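# Move necktie out of basket, lay it flat folded

## Task

Remove the folded necktie from the basket and set the whole tie down on the table, entirely outside the basket. It must remain doubled over, one half lying on the other, and lie straight and flat: not crumpled, twisted, re-folded or standing on its edge. At the end the block and the ball must both be inside the basket, and the basket must sit upright and flat on the table.

## Robot and tools

Robot and frame. Two arms: left_arm, carrying a left hand, and right_arm, carrying a right hand. All poses, positions and offsets use the scene frame. Its origin is at table-top height, halfway between the two nominal arm bases. +z is up, +x points out over the table, and left_arm sits on the +y side. These names do not match image left and right. Calibrated bases: left_arm at (+0.003, +0.272, +0.046) m, right_arm at (+0.026, -0.282, +0.041) m, both turned only slightly about z.

Hand point. Each arm is steered by a hand point fixed to the palm, 0.05 m in front of it and 0.15 m out from the wrist face. Its +z runs along the straight fingers and +y points out of the palm. On the right hand +x points away from the thumb; on the left hand it points toward the thumb. Straight fingers reach 0.06 to 0.07 m past the point, and a wrist bracket on the little-finger side can strike things. Reported positions can be a few centimetres off. Resting 1 to 3 cm (sometimes 5 cm) below the commanded pose is normal and does not mean contact.

The 28-number row. Each row covers both arms, even if only one moves. Numbers 1-6 are left_arm dx, dy, dz, rx, ry, rz. Numbers 7-14 are the left hand: little, ring, middle, index, thumb_bend, thumb_turn, force_limit, speed. Numbers 15-20 are right_arm dx to rz, and 21-28 are the right hand in the same order. Every number lies in [-1, 1].

Pose numbers are offsets, not poses. They are measured along scene axes from that arm's Hand target as it stood when the action or move began. 1.0 equals 0.6 m or 180 degrees. rx, ry, rz together form one rotation vector, and the arm turns about the Hand target position. Every row of one action counts from the same start, so repeating an offset moves the arm further. All six zeros re-commands the current Hand target. The controller limits each step to 40 degrees of turn from the measured orientation. If the hand rests short of its target, send the remaining distance as a new offset.

Hand numbers. Fingers and thumb_bend: +1 straight/open, -1 curled/closed. thumb_turn: +1 beside the palm, -1 in front of it, facing the fingers. force_limit runs from about 0 N at -1 to 10 N at +1 (15 N for the thumb motors). speed reaches full at +0.48 and above; use -0.94 or lower for a gentle grip. With the thumb turned in, the hand can grasp things roughly 0.035 to 0.065 m thick, or a handle down to about 0.025 m. No hand number means 'no change'. To keep a hand as it is, resend the eight numbers last carried out for it. If none were sent yet, use its hand_measured plus hand_force_limit and hand_speed. To grip harder, raise force_limit and send a target more closed than hand_measured. To loosen, send a target more open than hand_measured.

Tools.
- execute_actions(actions, cameras): actions is a list of actions. Each action is a list of up to 15 rows, each row lasting 1/30 s, and the last row is held for the rest of the 15 steps. An empty list returns camera images. cameras takes names, ["all"] or [].
- move(target, speed, blend, blocking, cameras): drives each hand point in a straight line to one 28-number row, or through a list of up to 15 rows. Every row counts from the same starting Hand targets. speed is the top path speed in m/s, 0.002 to 4.3, default 0.25, with turns capped at twice that in rad/s. blend, in m, rounds corners in a list; 0 means stop at each. The move runs 10 s at most. It does not avoid obstacles or the other arm. Faster moves lag more and hit harder.
- wait(seconds 0 to 10, cameras): lets time pass while the last commands are held.
- stop(cameras): brakes a running move.
- zoom_image(camera, region [x0, y0, x1, y1] in pixels, at most 504 by 504): magnifies part of the latest image.
- show_instructions(): shows the reference pages.
- finished_scene(scene 1, optional): ends the scene for good.
Cameras: cam_high, cam_low, cam_roll_left, cam_roll_right, cam_left_wrist, cam_right_wrist, each 896x504.

Results. Each arm reports end_effector_position (m), end_effector_quat_wxyz, its Hand target, joint data and torques. Per-hand lists follow the six-motor order: hand_measured, hand_stopped_by (moving, target, force, stalled, fault) and hand_load_n. A load near 0 after grasping means the grip was lost. A move adds a 'move:' line with its ending, such as done, off_target, moving, held or fault, plus limits like paced or held. Done means the arm rests within 10 mm and 2 degrees of its target; it says nothing about contact.

Avoid. Do not let anything fall off the table or be left off it. Do not drop objects or release them while they move. Avoid slams, hard pushes, strong hits on fixed or heavy things, and any press between the two hands, which can end the scene. Do not overload fingers. Keep paths clear of an arm's own base. Do not hold loads or stretched poses for long: motors heat up, and at 100 °C the arm faults and falls. A MOTOR HOT line appears at 85 °C. The robot keeps running while you think.

Each tool is called after "Emit:" as a command line: name --argument value for each argument, lists and objects as JSON in quotes; but a table of rows of numbers goes row by row, as --pt "numbers of a row", without its own name.

Reference images:

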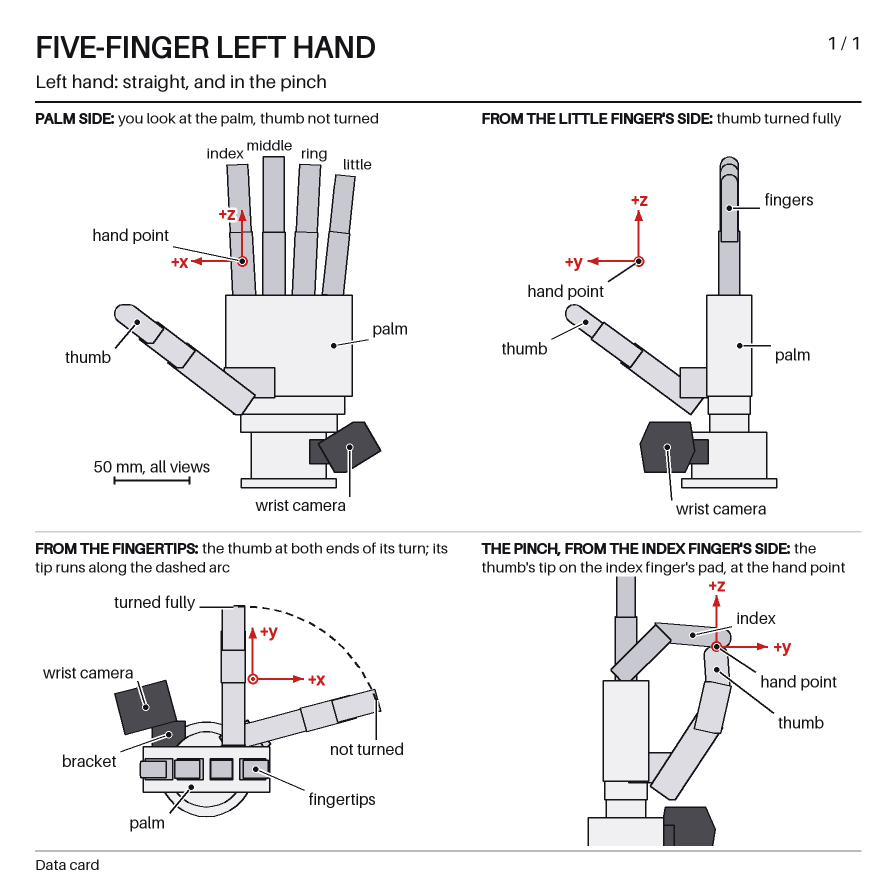

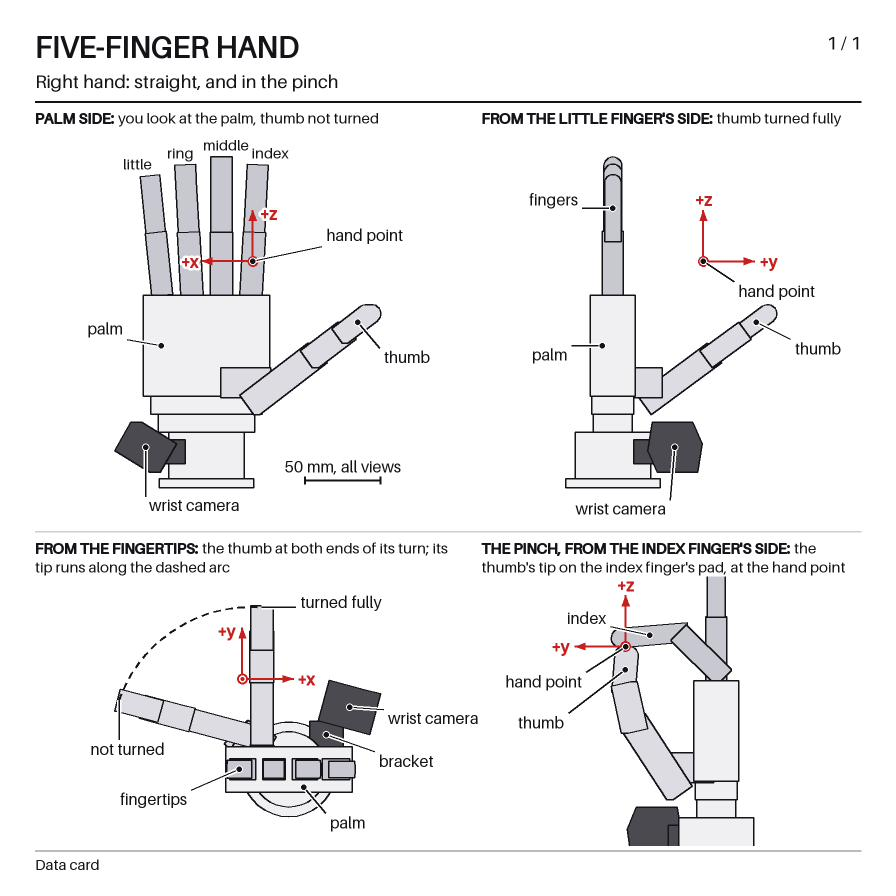

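## Session

Emit:
execute_actions --actions '[]'

Scene clock: 0.00 s.
left_arm: end_effector_position=(+0.2777, +0.2174, +0.2512) hand_measured=(+1.000, +1.000, +1.000, +1.000, +1.000, +1.000) hand_load_n=(+0.0, +0.0, +0.0, +0.0, +0.0, +0.0) hand_stopped_by=(target, target, target, target, target, target) hand_force_limit=0.00 hand_speed=-0.80 end_effector_quat_wxyz=(+0.126, -0.037, +0.962, +0.239) | right_arm: end_effector_position=(+0.5851, -0.1456, +0.1300) hand_measured=(+1.000, +1.000, +1.000, +1.000, +1.000, +1.000) hand_load_n=(+0.0, +0.0, +0.0, +0.0, +0.0, +0.0) hand_stopped_by=(target, target, target, target, target, target) hand_force_limit=0.00 hand_speed=-0.80 end_effector_quat_wxyz=(+0.032, +0.706, -0.708, -0.004)
Joint positions: left_arm=[-0.649 1.26 1.03 -1.455 -0.537 0.829] | right_arm=[0.171 2.087 1.899 -1.44 0.029 0.183]
Joint velocities: within noise
Joint torques (N m): no reading
Motor temperatures (°C): left_arm=[21 30 29 24 23 22] | right_arm=[28 26 22 28 22 22]
Heat: left arm: hottest shoulder 30 °C; right arm: hottest waist 28 °C.
Hand target: left_arm +0.2825, +0.2138, +0.2564; +0.133, -0.039, +0.962, +0.234 | right_arm +0.5907, -0.1446, +0.1294; +0.029, +0.706, -0.708, -0.002

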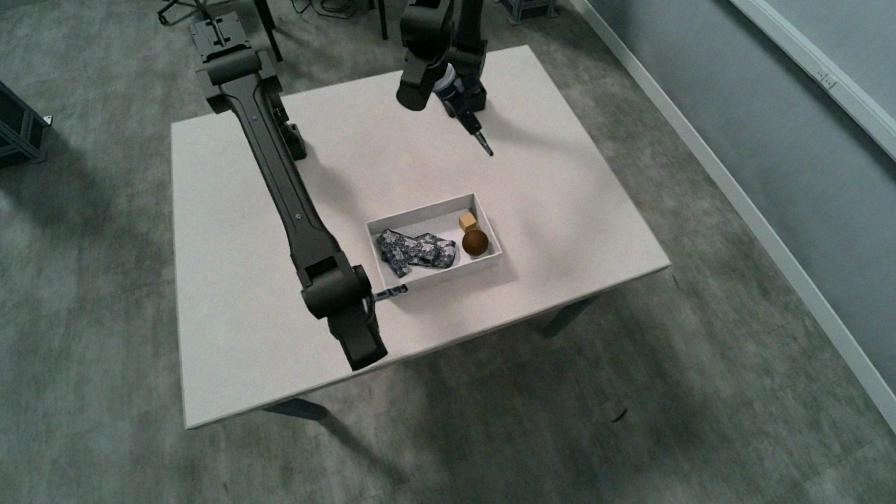

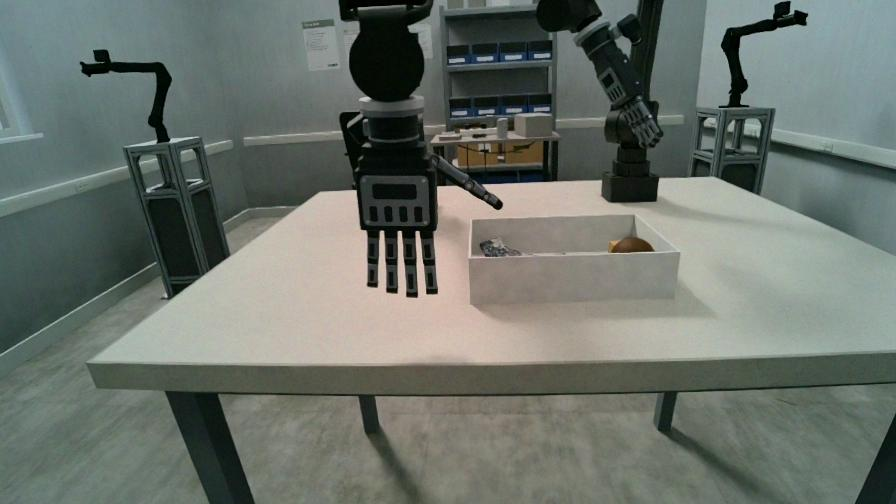

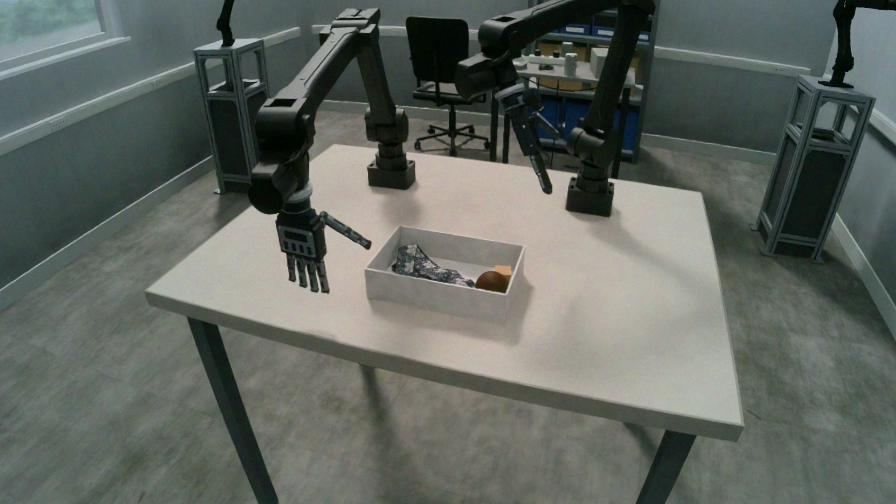

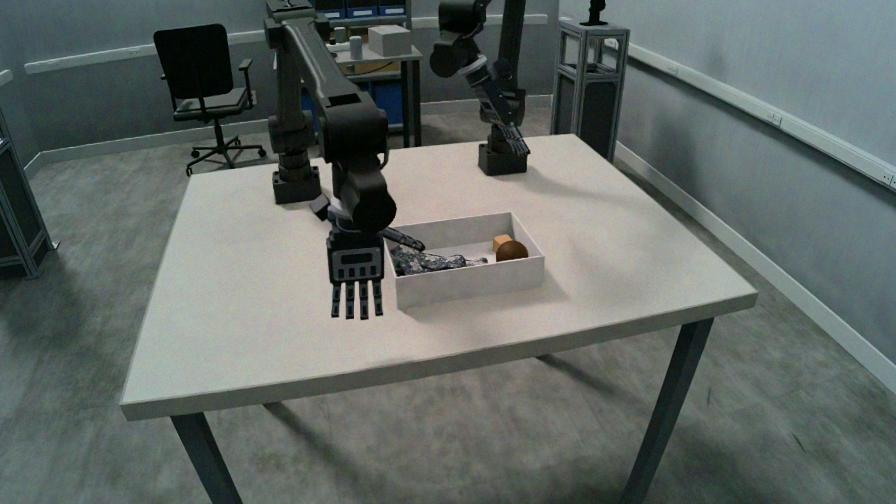

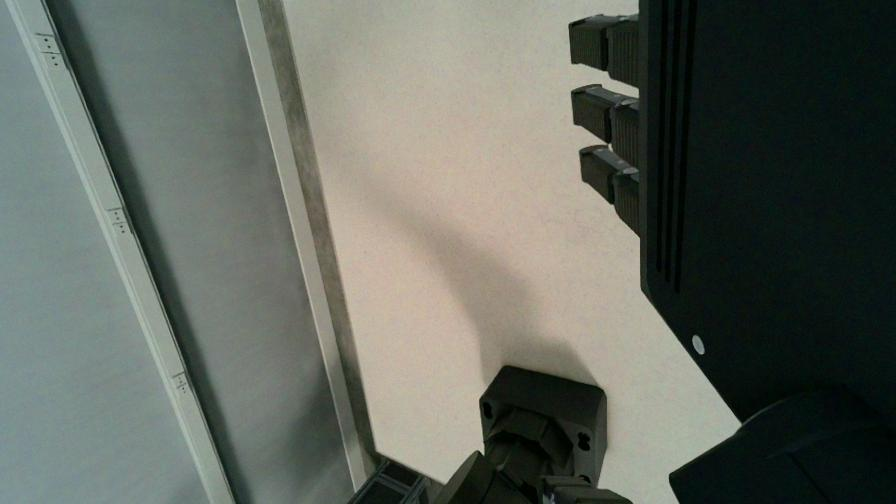

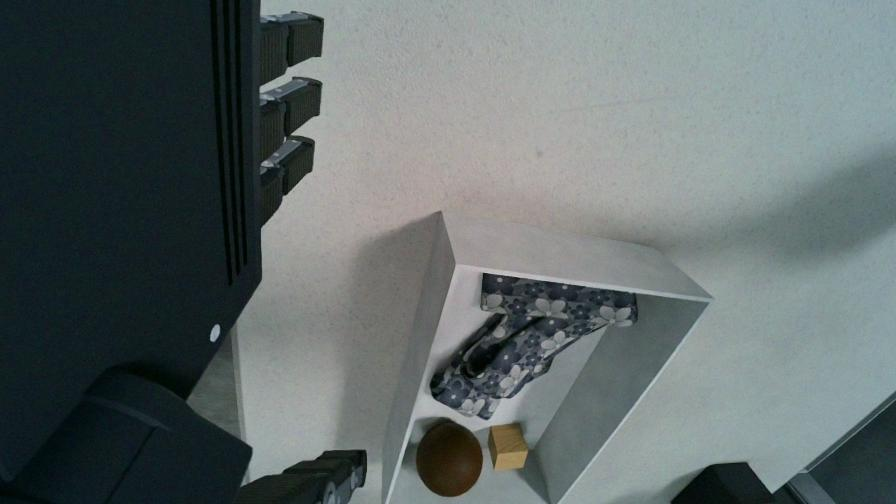

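Emit:
zoom_image --camera "cam_right_wrist" --region '[380, 200, 720, 504]'

Emit:
zoom_image --camera "cam_high" --region '[340, 170, 540, 320]'

Emit:
zoom_image --camera "cam_roll_left" --region '[340, 210, 560, 330]'

Scaled by 1.482 from the camera's 896x504 image, which has a finer 1280x720 frame.

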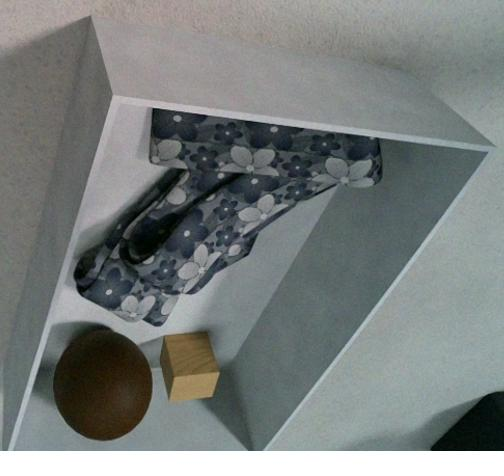

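Scaled by 2.520 from the camera's 896x504 image, which has a finer 1280x720 frame.

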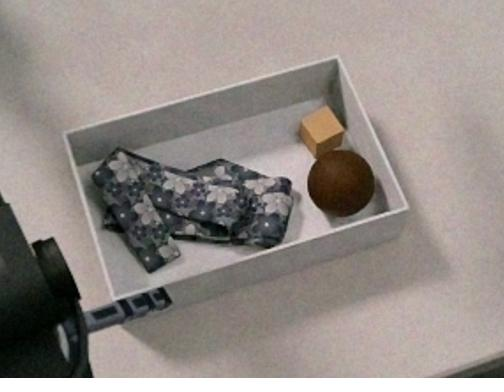

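Scaled by 2.291 from the camera's 896x504 image, which has a finer 1280x720 frame.

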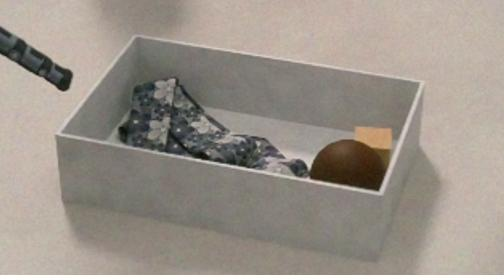

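Emit:
move --target '[0,0,0,0,0,0,1,1,1,1,1,1,0,-0.8,-0.15,-0.175,0.283,0,0,0,1,1,1,1,1,1,0,-0.8]' --cameras '["all"]'

Scene clock: 59.50 s.
left_arm: end_effector_position=(+0.2777, +0.2174, +0.2512) hand_measured=(+1.000, +1.000, +1.000, +1.000, +1.000, +1.000) hand_load_n=(+0.0, +0.0, +0.0, +0.0, +0.0, +0.0) hand_stopped_by=(target, target, target, target, target, target) hand_force_limit=0.00 hand_speed=-0.80 end_effector_quat_wxyz=(+0.126, -0.037, +0.962, +0.239) | right_arm: end_effector_position=(+0.5033, -0.2454, +0.2994) hand_measured=(+1.000, +1.000, +1.000, +1.000, +1.000, +1.000) hand_load_n=(+0.0, +0.0, +0.0, +0.0, +0.0, +0.0) hand_stopped_by=(target, target, target, target, target, target) hand_force_limit=0.00 hand_speed=-0.80 end_effector_quat_wxyz=(+0.011, +0.705, -0.709, +0.012)
Joint positions: left_arm=[-0.649 1.26 1.03 -1.455 -0.537 0.829] | right_arm=[0.016 1.752 1.849 -1.667 0.033 0.029]
Joint torques (N m): left_arm=[-0.38 -7 8.47 -0.14 -0.45 0.04] | right_arm=[-1.44 -18.84 7.92 -0.24 0.09 -0.1]
Motor temperatures (°C): left_arm=[21 30 33 23 24 22] | right_arm=[28 29 27 28 22 22]
Heat: left arm: hottest elbow 33 °C; right arm: hottest shoulder 29 °C.
Hand target: left_arm +0.2825, +0.2138, +0.2564; +0.133, -0.039, +0.962, +0.234 | right_arm +0.5006, -0.2497, +0.2991; +0.029, +0.706, -0.708, -0.002
Off the commanded pose: left_arm 0.008 m, 1 deg | right_arm 0.005 m, 3 deg.
joint sent to its limit (right arm) — joint 4 (wrist pitch), lower limit. The joint targets still meet the commanded pose.
move: off_target (right_arm)
camera_calibration:
cam_right_wrist: T_world_to_cam=[[-0.973599, -0.22471, 0.0401313, 0.421097], [-0.17167, 0.836677, 0.520097, 0.130024], [-0.150448, 0.499477, -0.853164, 0.569047], [0, 0, 0, 1]] pos_world=[0.517912, -0.298389, 0.400966]

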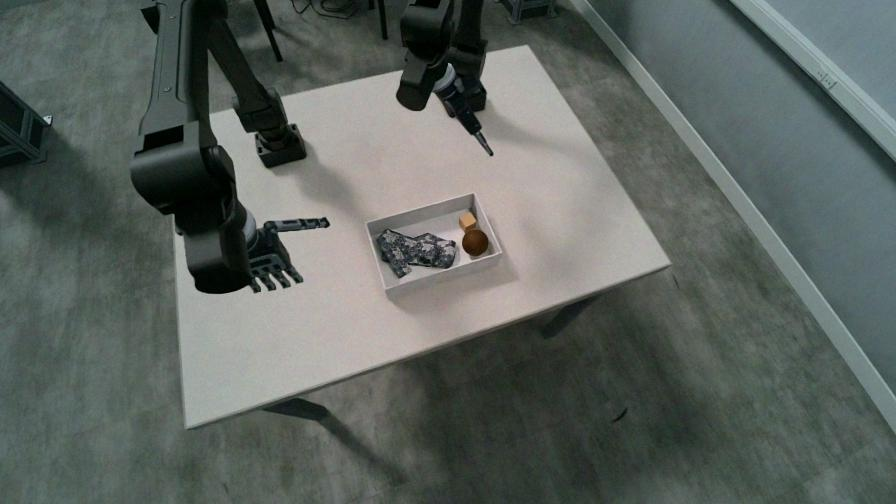

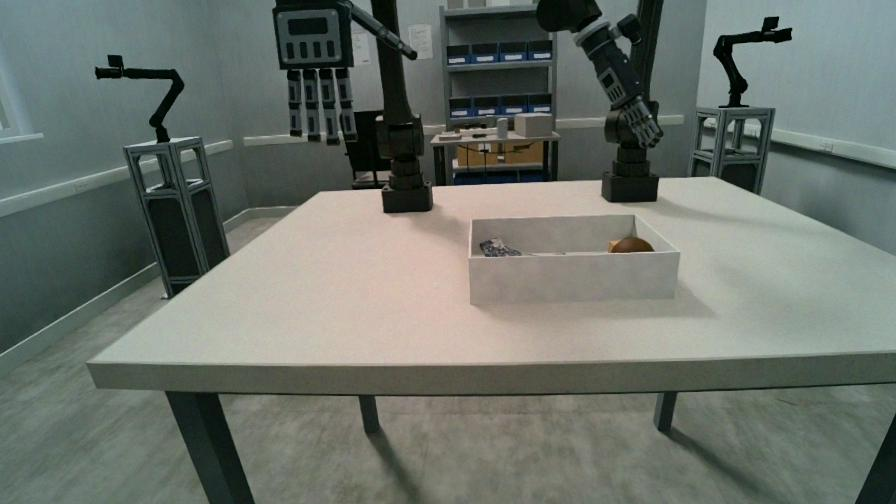

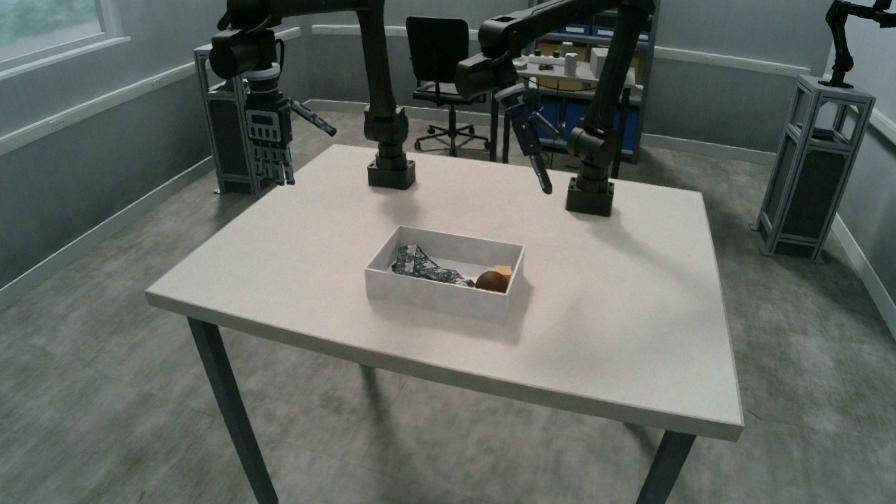

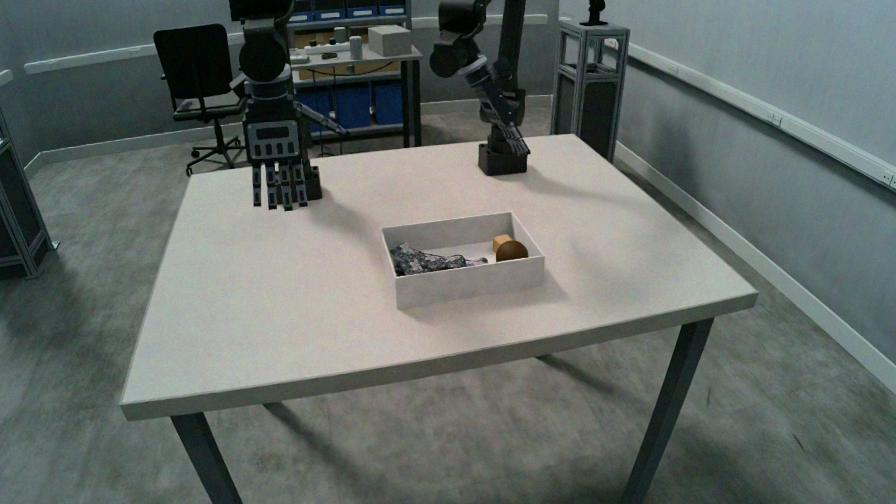

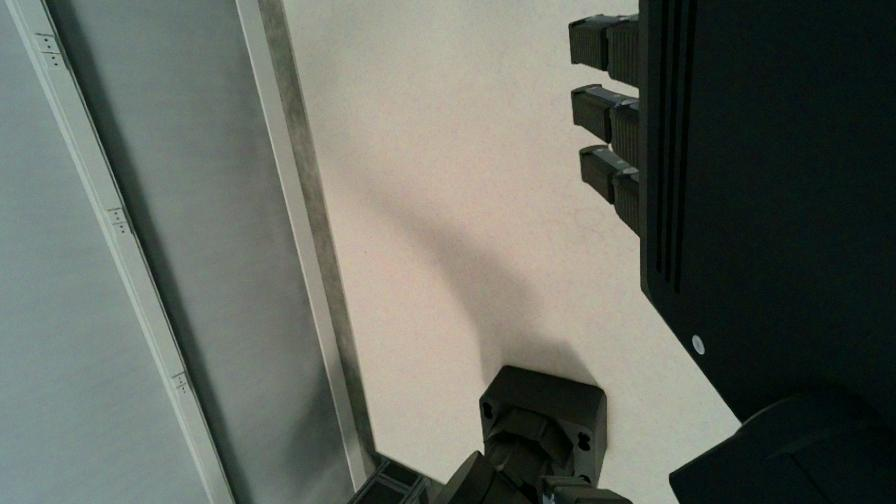

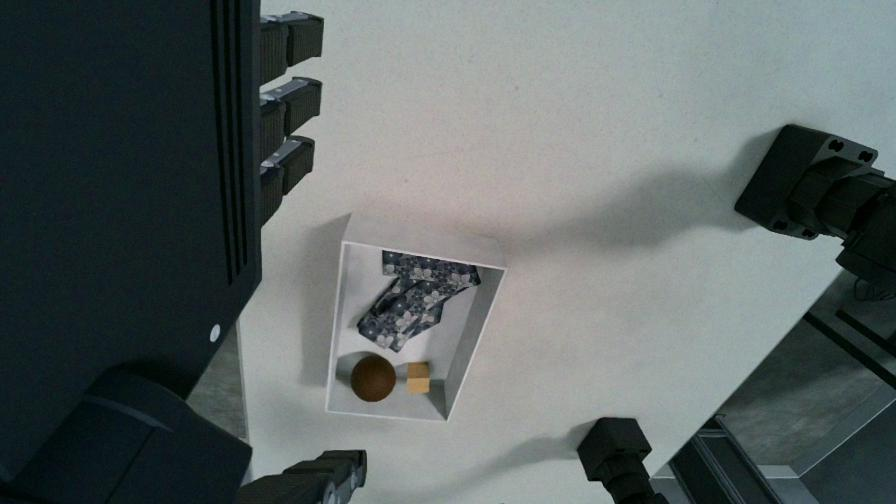

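Emit:
zoom_image --camera "cam_right_wrist" --region '[320, 205, 520, 425]'

Emit:
zoom_image --camera "cam_high" --region '[360, 190, 510, 300]'

Emit:
zoom_image --camera "cam_roll_right" --region '[370, 200, 560, 320]'

Scaled by 2.291 from the camera's 896x504 image, which has a finer 1280x720 frame.

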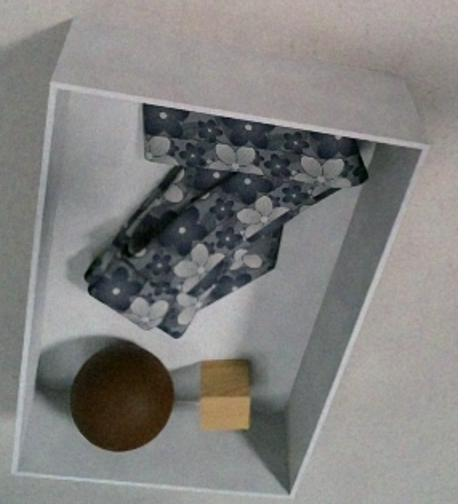

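Scaled by 3.360 from the camera's 896x504 image, which has a finer 1280x720 frame.

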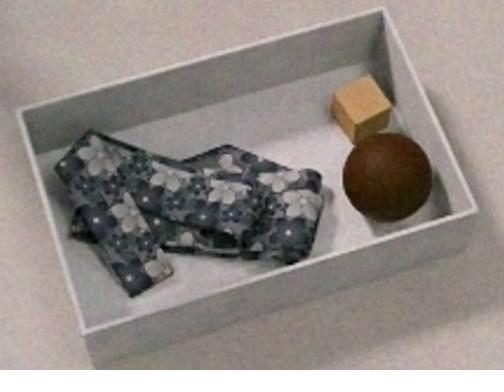

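Scaled by 2.653 from the camera's 896x504 image, which has a finer 1280x720 frame.

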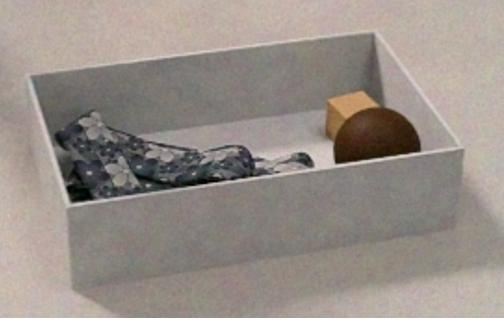

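Emit:
move --target '[0,0,0.12,0,0,0,-1,-1,0.3,0.3,1,-1,0,0,-0.08,-0.25,0.0,0,0,0,1,1,1,1,1,1,0,-0.8]' --cameras '[]'

Emit:
move --target '[0.2,-0.4,0,-0.3683,-0.2590,0.3595,-1,-1,0.3,0.3,1,-1,0,0,0,0,0,0,0,0,1,1,1,1,1,1,0,-0.8]' --cameras '["all"]'

Scene clock: 146.93 s.
left_arm: end_effector_position=(+0.2755, +0.2189, +0.3131) hand_measured=(-1.000, -1.000, +0.300, +0.300, +1.000, -1.000) hand_load_n=(+0.0, +0.0, +0.0, +0.0, -0.5, +0.0) hand_stopped_by=(target, target, target, target, target, target) hand_force_limit=0.00 hand_speed=0.00 end_effector_quat_wxyz=(+0.117, -0.034, +0.962, +0.246) | right_arm: end_effector_position=(+0.4557, -0.3991, +0.2963) hand_measured=(+1.000, +1.000, +1.000, +1.000, +1.000, +1.000) hand_load_n=(+0.0, +0.0, +0.0, +0.0, +0.0, +0.0) hand_stopped_by=(target, target, target, target, target, target) hand_force_limit=0.00 hand_speed=-0.80 end_effector_quat_wxyz=(+0.029, +0.703, -0.710, -0.002)
Joint positions: left_arm=[-0.649 1.242 1.174 -1.64 -0.537 0.829] | right_arm=[-0.282 1.702 1.766 -1.667 0.049 -0.264]
Joint torques (N m): left_arm=[-0.26 -6.95 10.55 -0.5 -0.48 0.07] | right_arm=[-1.38 -19.08 8.01 -0.17 0.02 -0.17]
Heat: left arm: hottest elbow 35 °C; right arm: hottest shoulder 29 °C.
Hand target: left_arm +0.2825, +0.2138, +0.3285; +0.133, -0.039, +0.962, +0.234 | right_arm +0.4526, -0.3997, +0.2992; +0.029, +0.705, -0.708, -0.002
Off the commanded pose: left_arm 0.018 m, 2 deg | right_arm 0.004 m, 0 deg.
move: off_target (left_arm)
No camera images: "cameras" was empty.

Scene clock: 151.47 s.
left_arm: end_effector_position=(+0.4062, -0.0198, +0.3228) hand_measured=(-1.000, -1.000, +0.300, +0.300, +1.000, -1.000) hand_load_n=(+0.0, +0.0, +0.0, +0.0, +0.0, +0.0) hand_stopped_by=(target, target, target, target, target, target) hand_force_limit=0.00 hand_speed=0.00 end_effector_quat_wxyz=(-0.289, +0.648, -0.649, +0.275) | right_arm: end_effector_position=(+0.4557, -0.3992, +0.2963) hand_measured=(+1.000, +1.000, +1.000, +1.000, +1.000, +1.000) hand_load_n=(+0.0, +0.0, +0.0, +0.0, +0.0, +0.0) hand_stopped_by=(target, target, target, target, target, target) hand_force_limit=0.00 hand_speed=-0.80 end_effector_quat_wxyz=(+0.029, +0.703, -0.710, -0.002)
Joint positions: left_arm=[-0.734 1.268 1.266 -0.9 -0.518 -0.533] | right_arm=[-0.282 1.702 1.766 -1.667 0.049 -0.264]
Joint torques (N m): left_arm=[-1.55 -9.52 7.73 1.42 -0.41 -0.04] | right_arm=[-0.97 -18.78 8.05 -0.31 0.02 -0.16]
Heat: left arm: hottest elbow 35 °C; right arm: hottest shoulder 29 °C.
Hand target: left_arm +0.4026, -0.0262, +0.3284; -0.288, +0.646, -0.646, +0.288 | right_arm +0.4526, -0.3997, +0.2992; +0.029, +0.705, -0.708, -0.002
Off the commanded pose: left_arm 0.009 m, 2 deg | right_arm 0.004 m, 0 deg.
move: done
camera_calibration:
cam_left_wrist: T_world_to_cam=[[0.698018, -0.269346, 0.663494, -0.496744], [-0.485249, -0.859301, 0.161664, 0.131453], [0.526598, -0.434804, -0.730507, 0.124915], [0, 0, 0, 1]] pos_world=[0.344743, 0.0334748, 0.399587]
cam_right_wrist: T_world_to_cam=[[-0.971825, -0.219875, 0.0849212, 0.328095], [-0.144451, 0.84028, 0.522555, 0.240448], [-0.186254, 0.495564, -0.848366, 0.649329], [0, 0, 0, 1]] pos_world=[0.474524, -0.451689, 0.397359]

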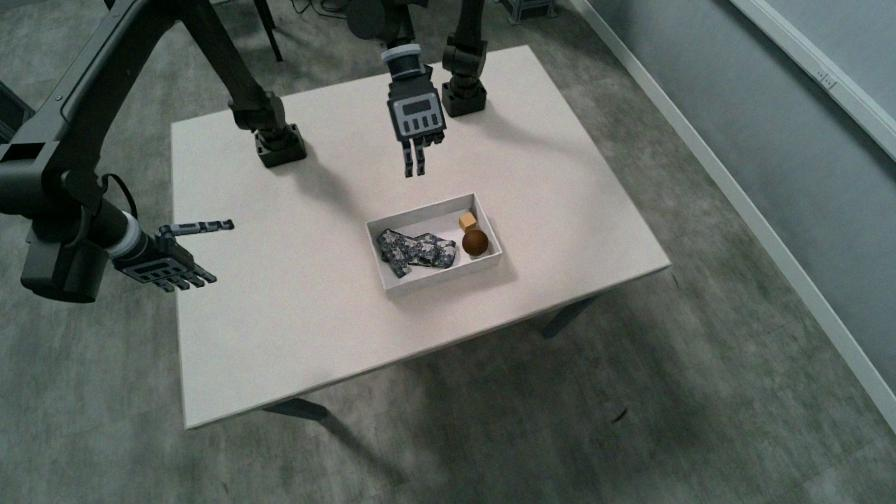

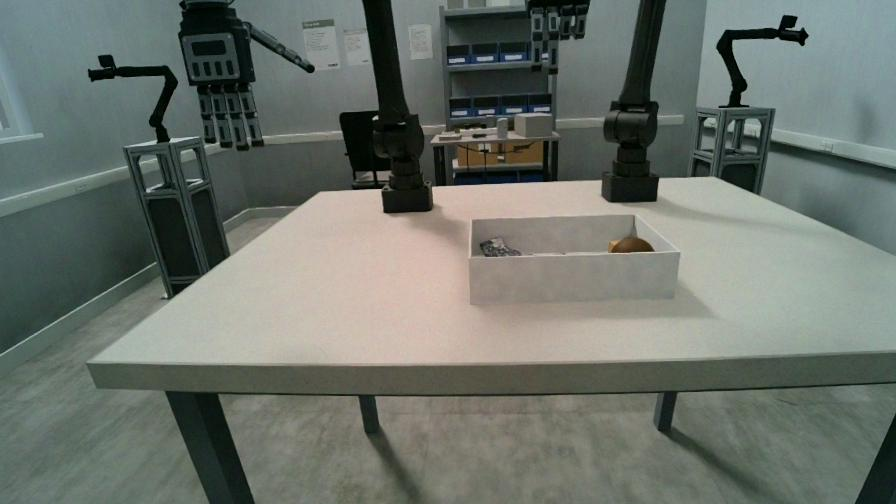

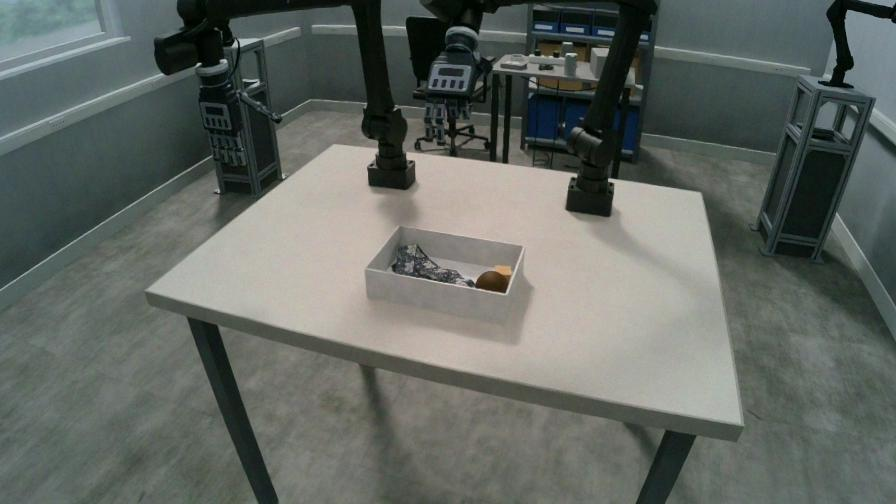

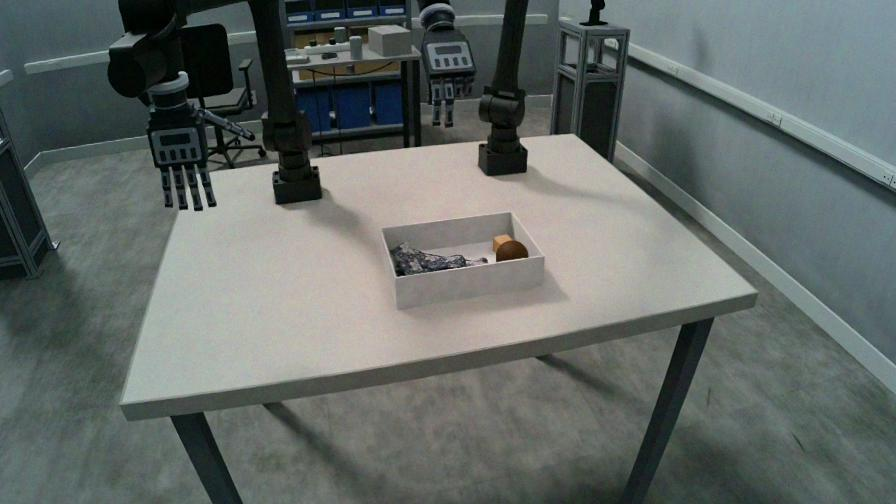

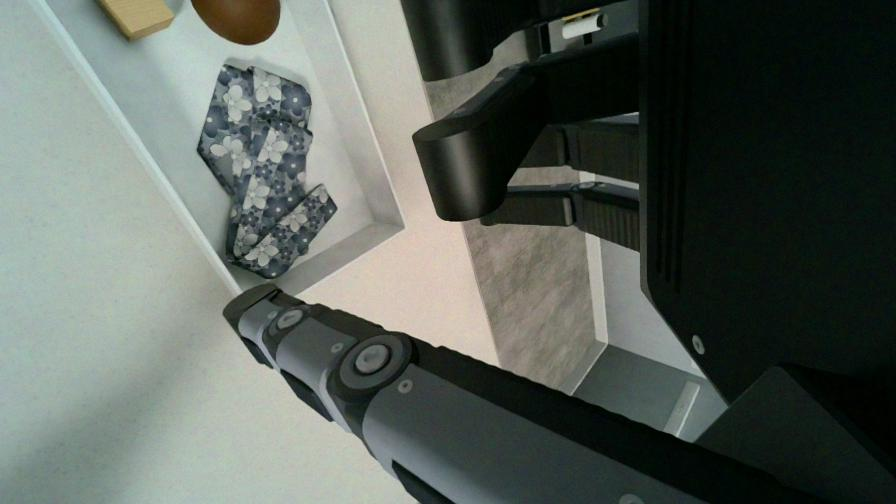

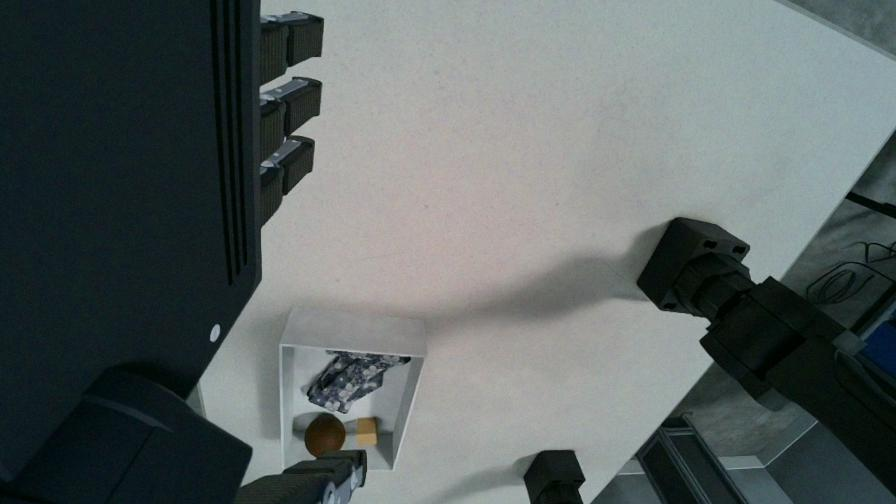

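Emit:
zoom_image --camera "cam_left_wrist" --region '[100, 0, 440, 310]'

Scaled by 1.482 from the camera's 896x504 image, which has a finer 1280x720 frame.

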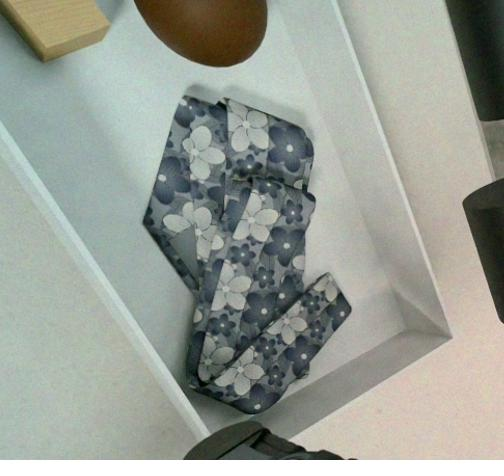

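Emit:
move --target '[0.1373,-0.073,-0.2973,0,0,0,-1,-1,0.3,0.3,1,-1,0,0,0,0,0,0,0,0,1,1,1,1,1,1,0,-0.8]' --cameras '["all"]' --speed 0.2

Scene clock: 169.67 s.
left_arm: end_effector_position=(+0.4764, -0.0733, +0.1523) hand_measured=(-1.000, -1.000, +0.300, +0.300, +1.000, -1.000) hand_load_n=(+0.0, +0.0, +0.0, +0.0, +0.0, +0.0) hand_stopped_by=(target, target, target, target, target, target) hand_force_limit=0.00 hand_speed=0.00 end_effector_quat_wxyz=(-0.285, +0.644, -0.649, +0.287) | right_arm: end_effector_position=(+0.4557, -0.3992, +0.2963) hand_measured=(+1.000, +1.000, +1.000, +1.000, +1.000, +1.000) hand_load_n=(+0.0, +0.0, +0.0, +0.0, +0.0, +0.0) hand_stopped_by=(target, target, target, target, target, target) hand_force_limit=0.00 hand_speed=-0.80 end_effector_quat_wxyz=(+0.029, +0.703, -0.710, -0.002)
Joint positions: left_arm=[-0.716 1.586 1.123 -0.406 -0.493 -0.51] | right_arm=[-0.282 1.702 1.766 -1.667 0.049 -0.264]
Joint torques (N m): left_arm=[1.03 -11.22 7.97 1.47 -0.21 0.12] | right_arm=[-1.08 -18.61 7.8 -0.25 -0.04 -0.19]
Heat: left arm: hottest elbow 35 °C; right arm: hottest shoulder 30 °C.
Hand target: left_arm +0.4849, -0.0700, +0.1500; -0.288, +0.646, -0.646, +0.288 | right_arm +0.4526, -0.3997, +0.2992; +0.029, +0.705, -0.708, -0.002
Off the commanded pose: left_arm 0.009 m, 0 deg | right_arm 0.004 m, 0 deg.
move: done
camera_calibration:
cam_left_wrist: T_world_to_cam=[[0.686291, -0.26565, 0.677078, -0.443226], [-0.498921, -0.849309, 0.172486, 0.15286], [0.529227, -0.456184, -0.715412, -0.0650246], [0, 0, 0, 1]] pos_world=[0.41486, -0.0175807, 0.227213]
cam_right_wrist: T_world_to_cam=[[-0.971825, -0.219875, 0.0849212, 0.328095], [-0.144451, 0.84028, 0.522555, 0.240448], [-0.186254, 0.495564, -0.848366, 0.649329], [0, 0, 0, 1]] pos_world=[0.474524, -0.451689, 0.397359]

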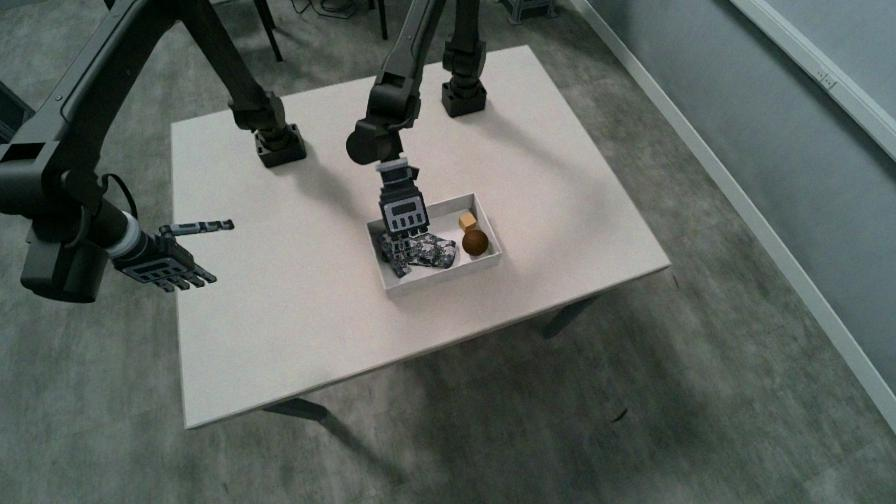

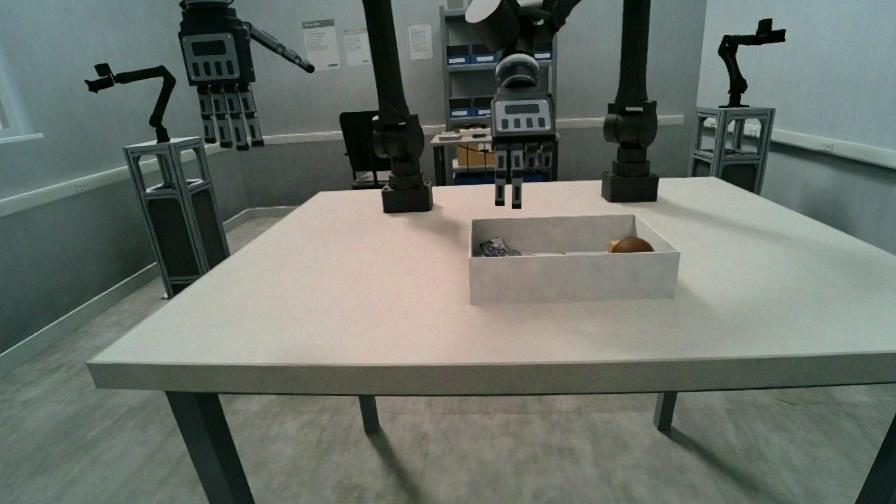

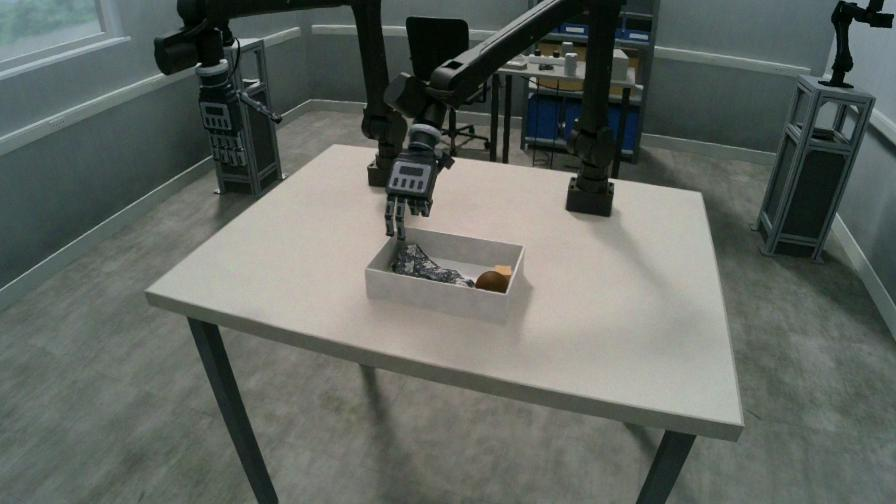

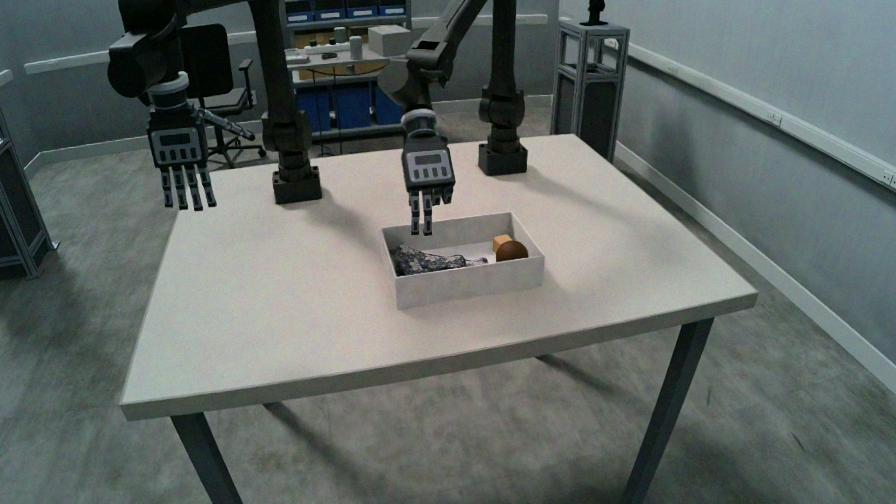

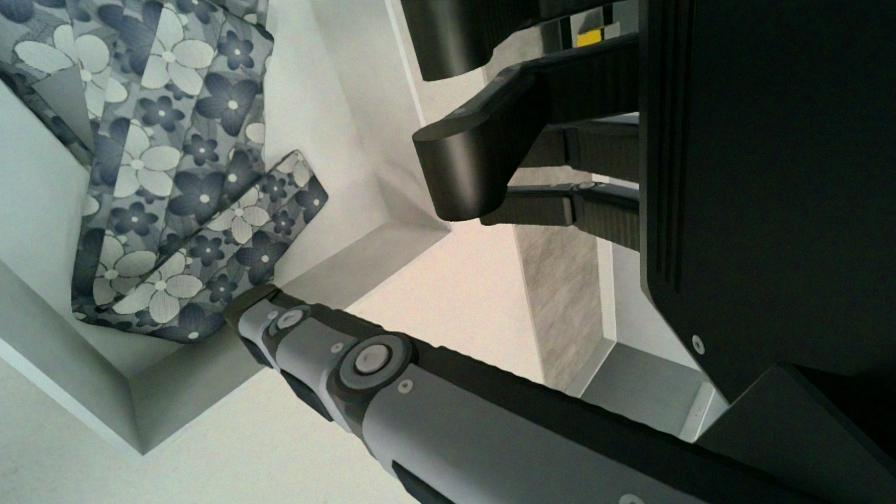

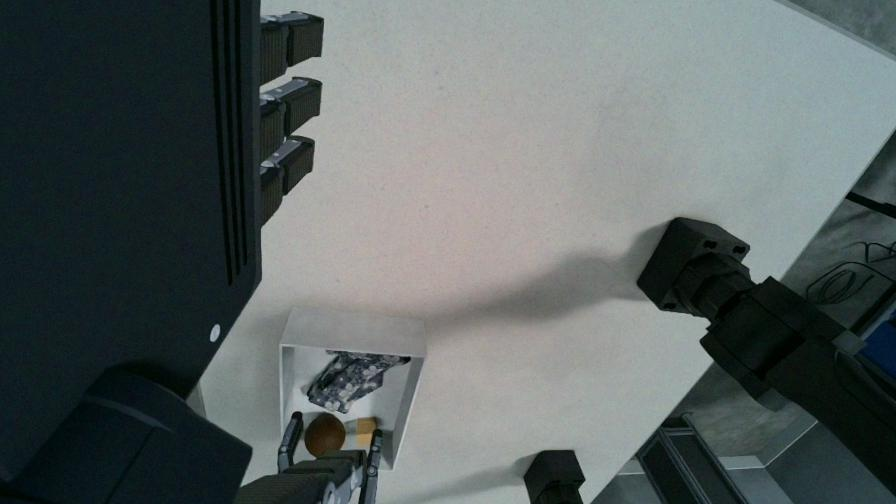

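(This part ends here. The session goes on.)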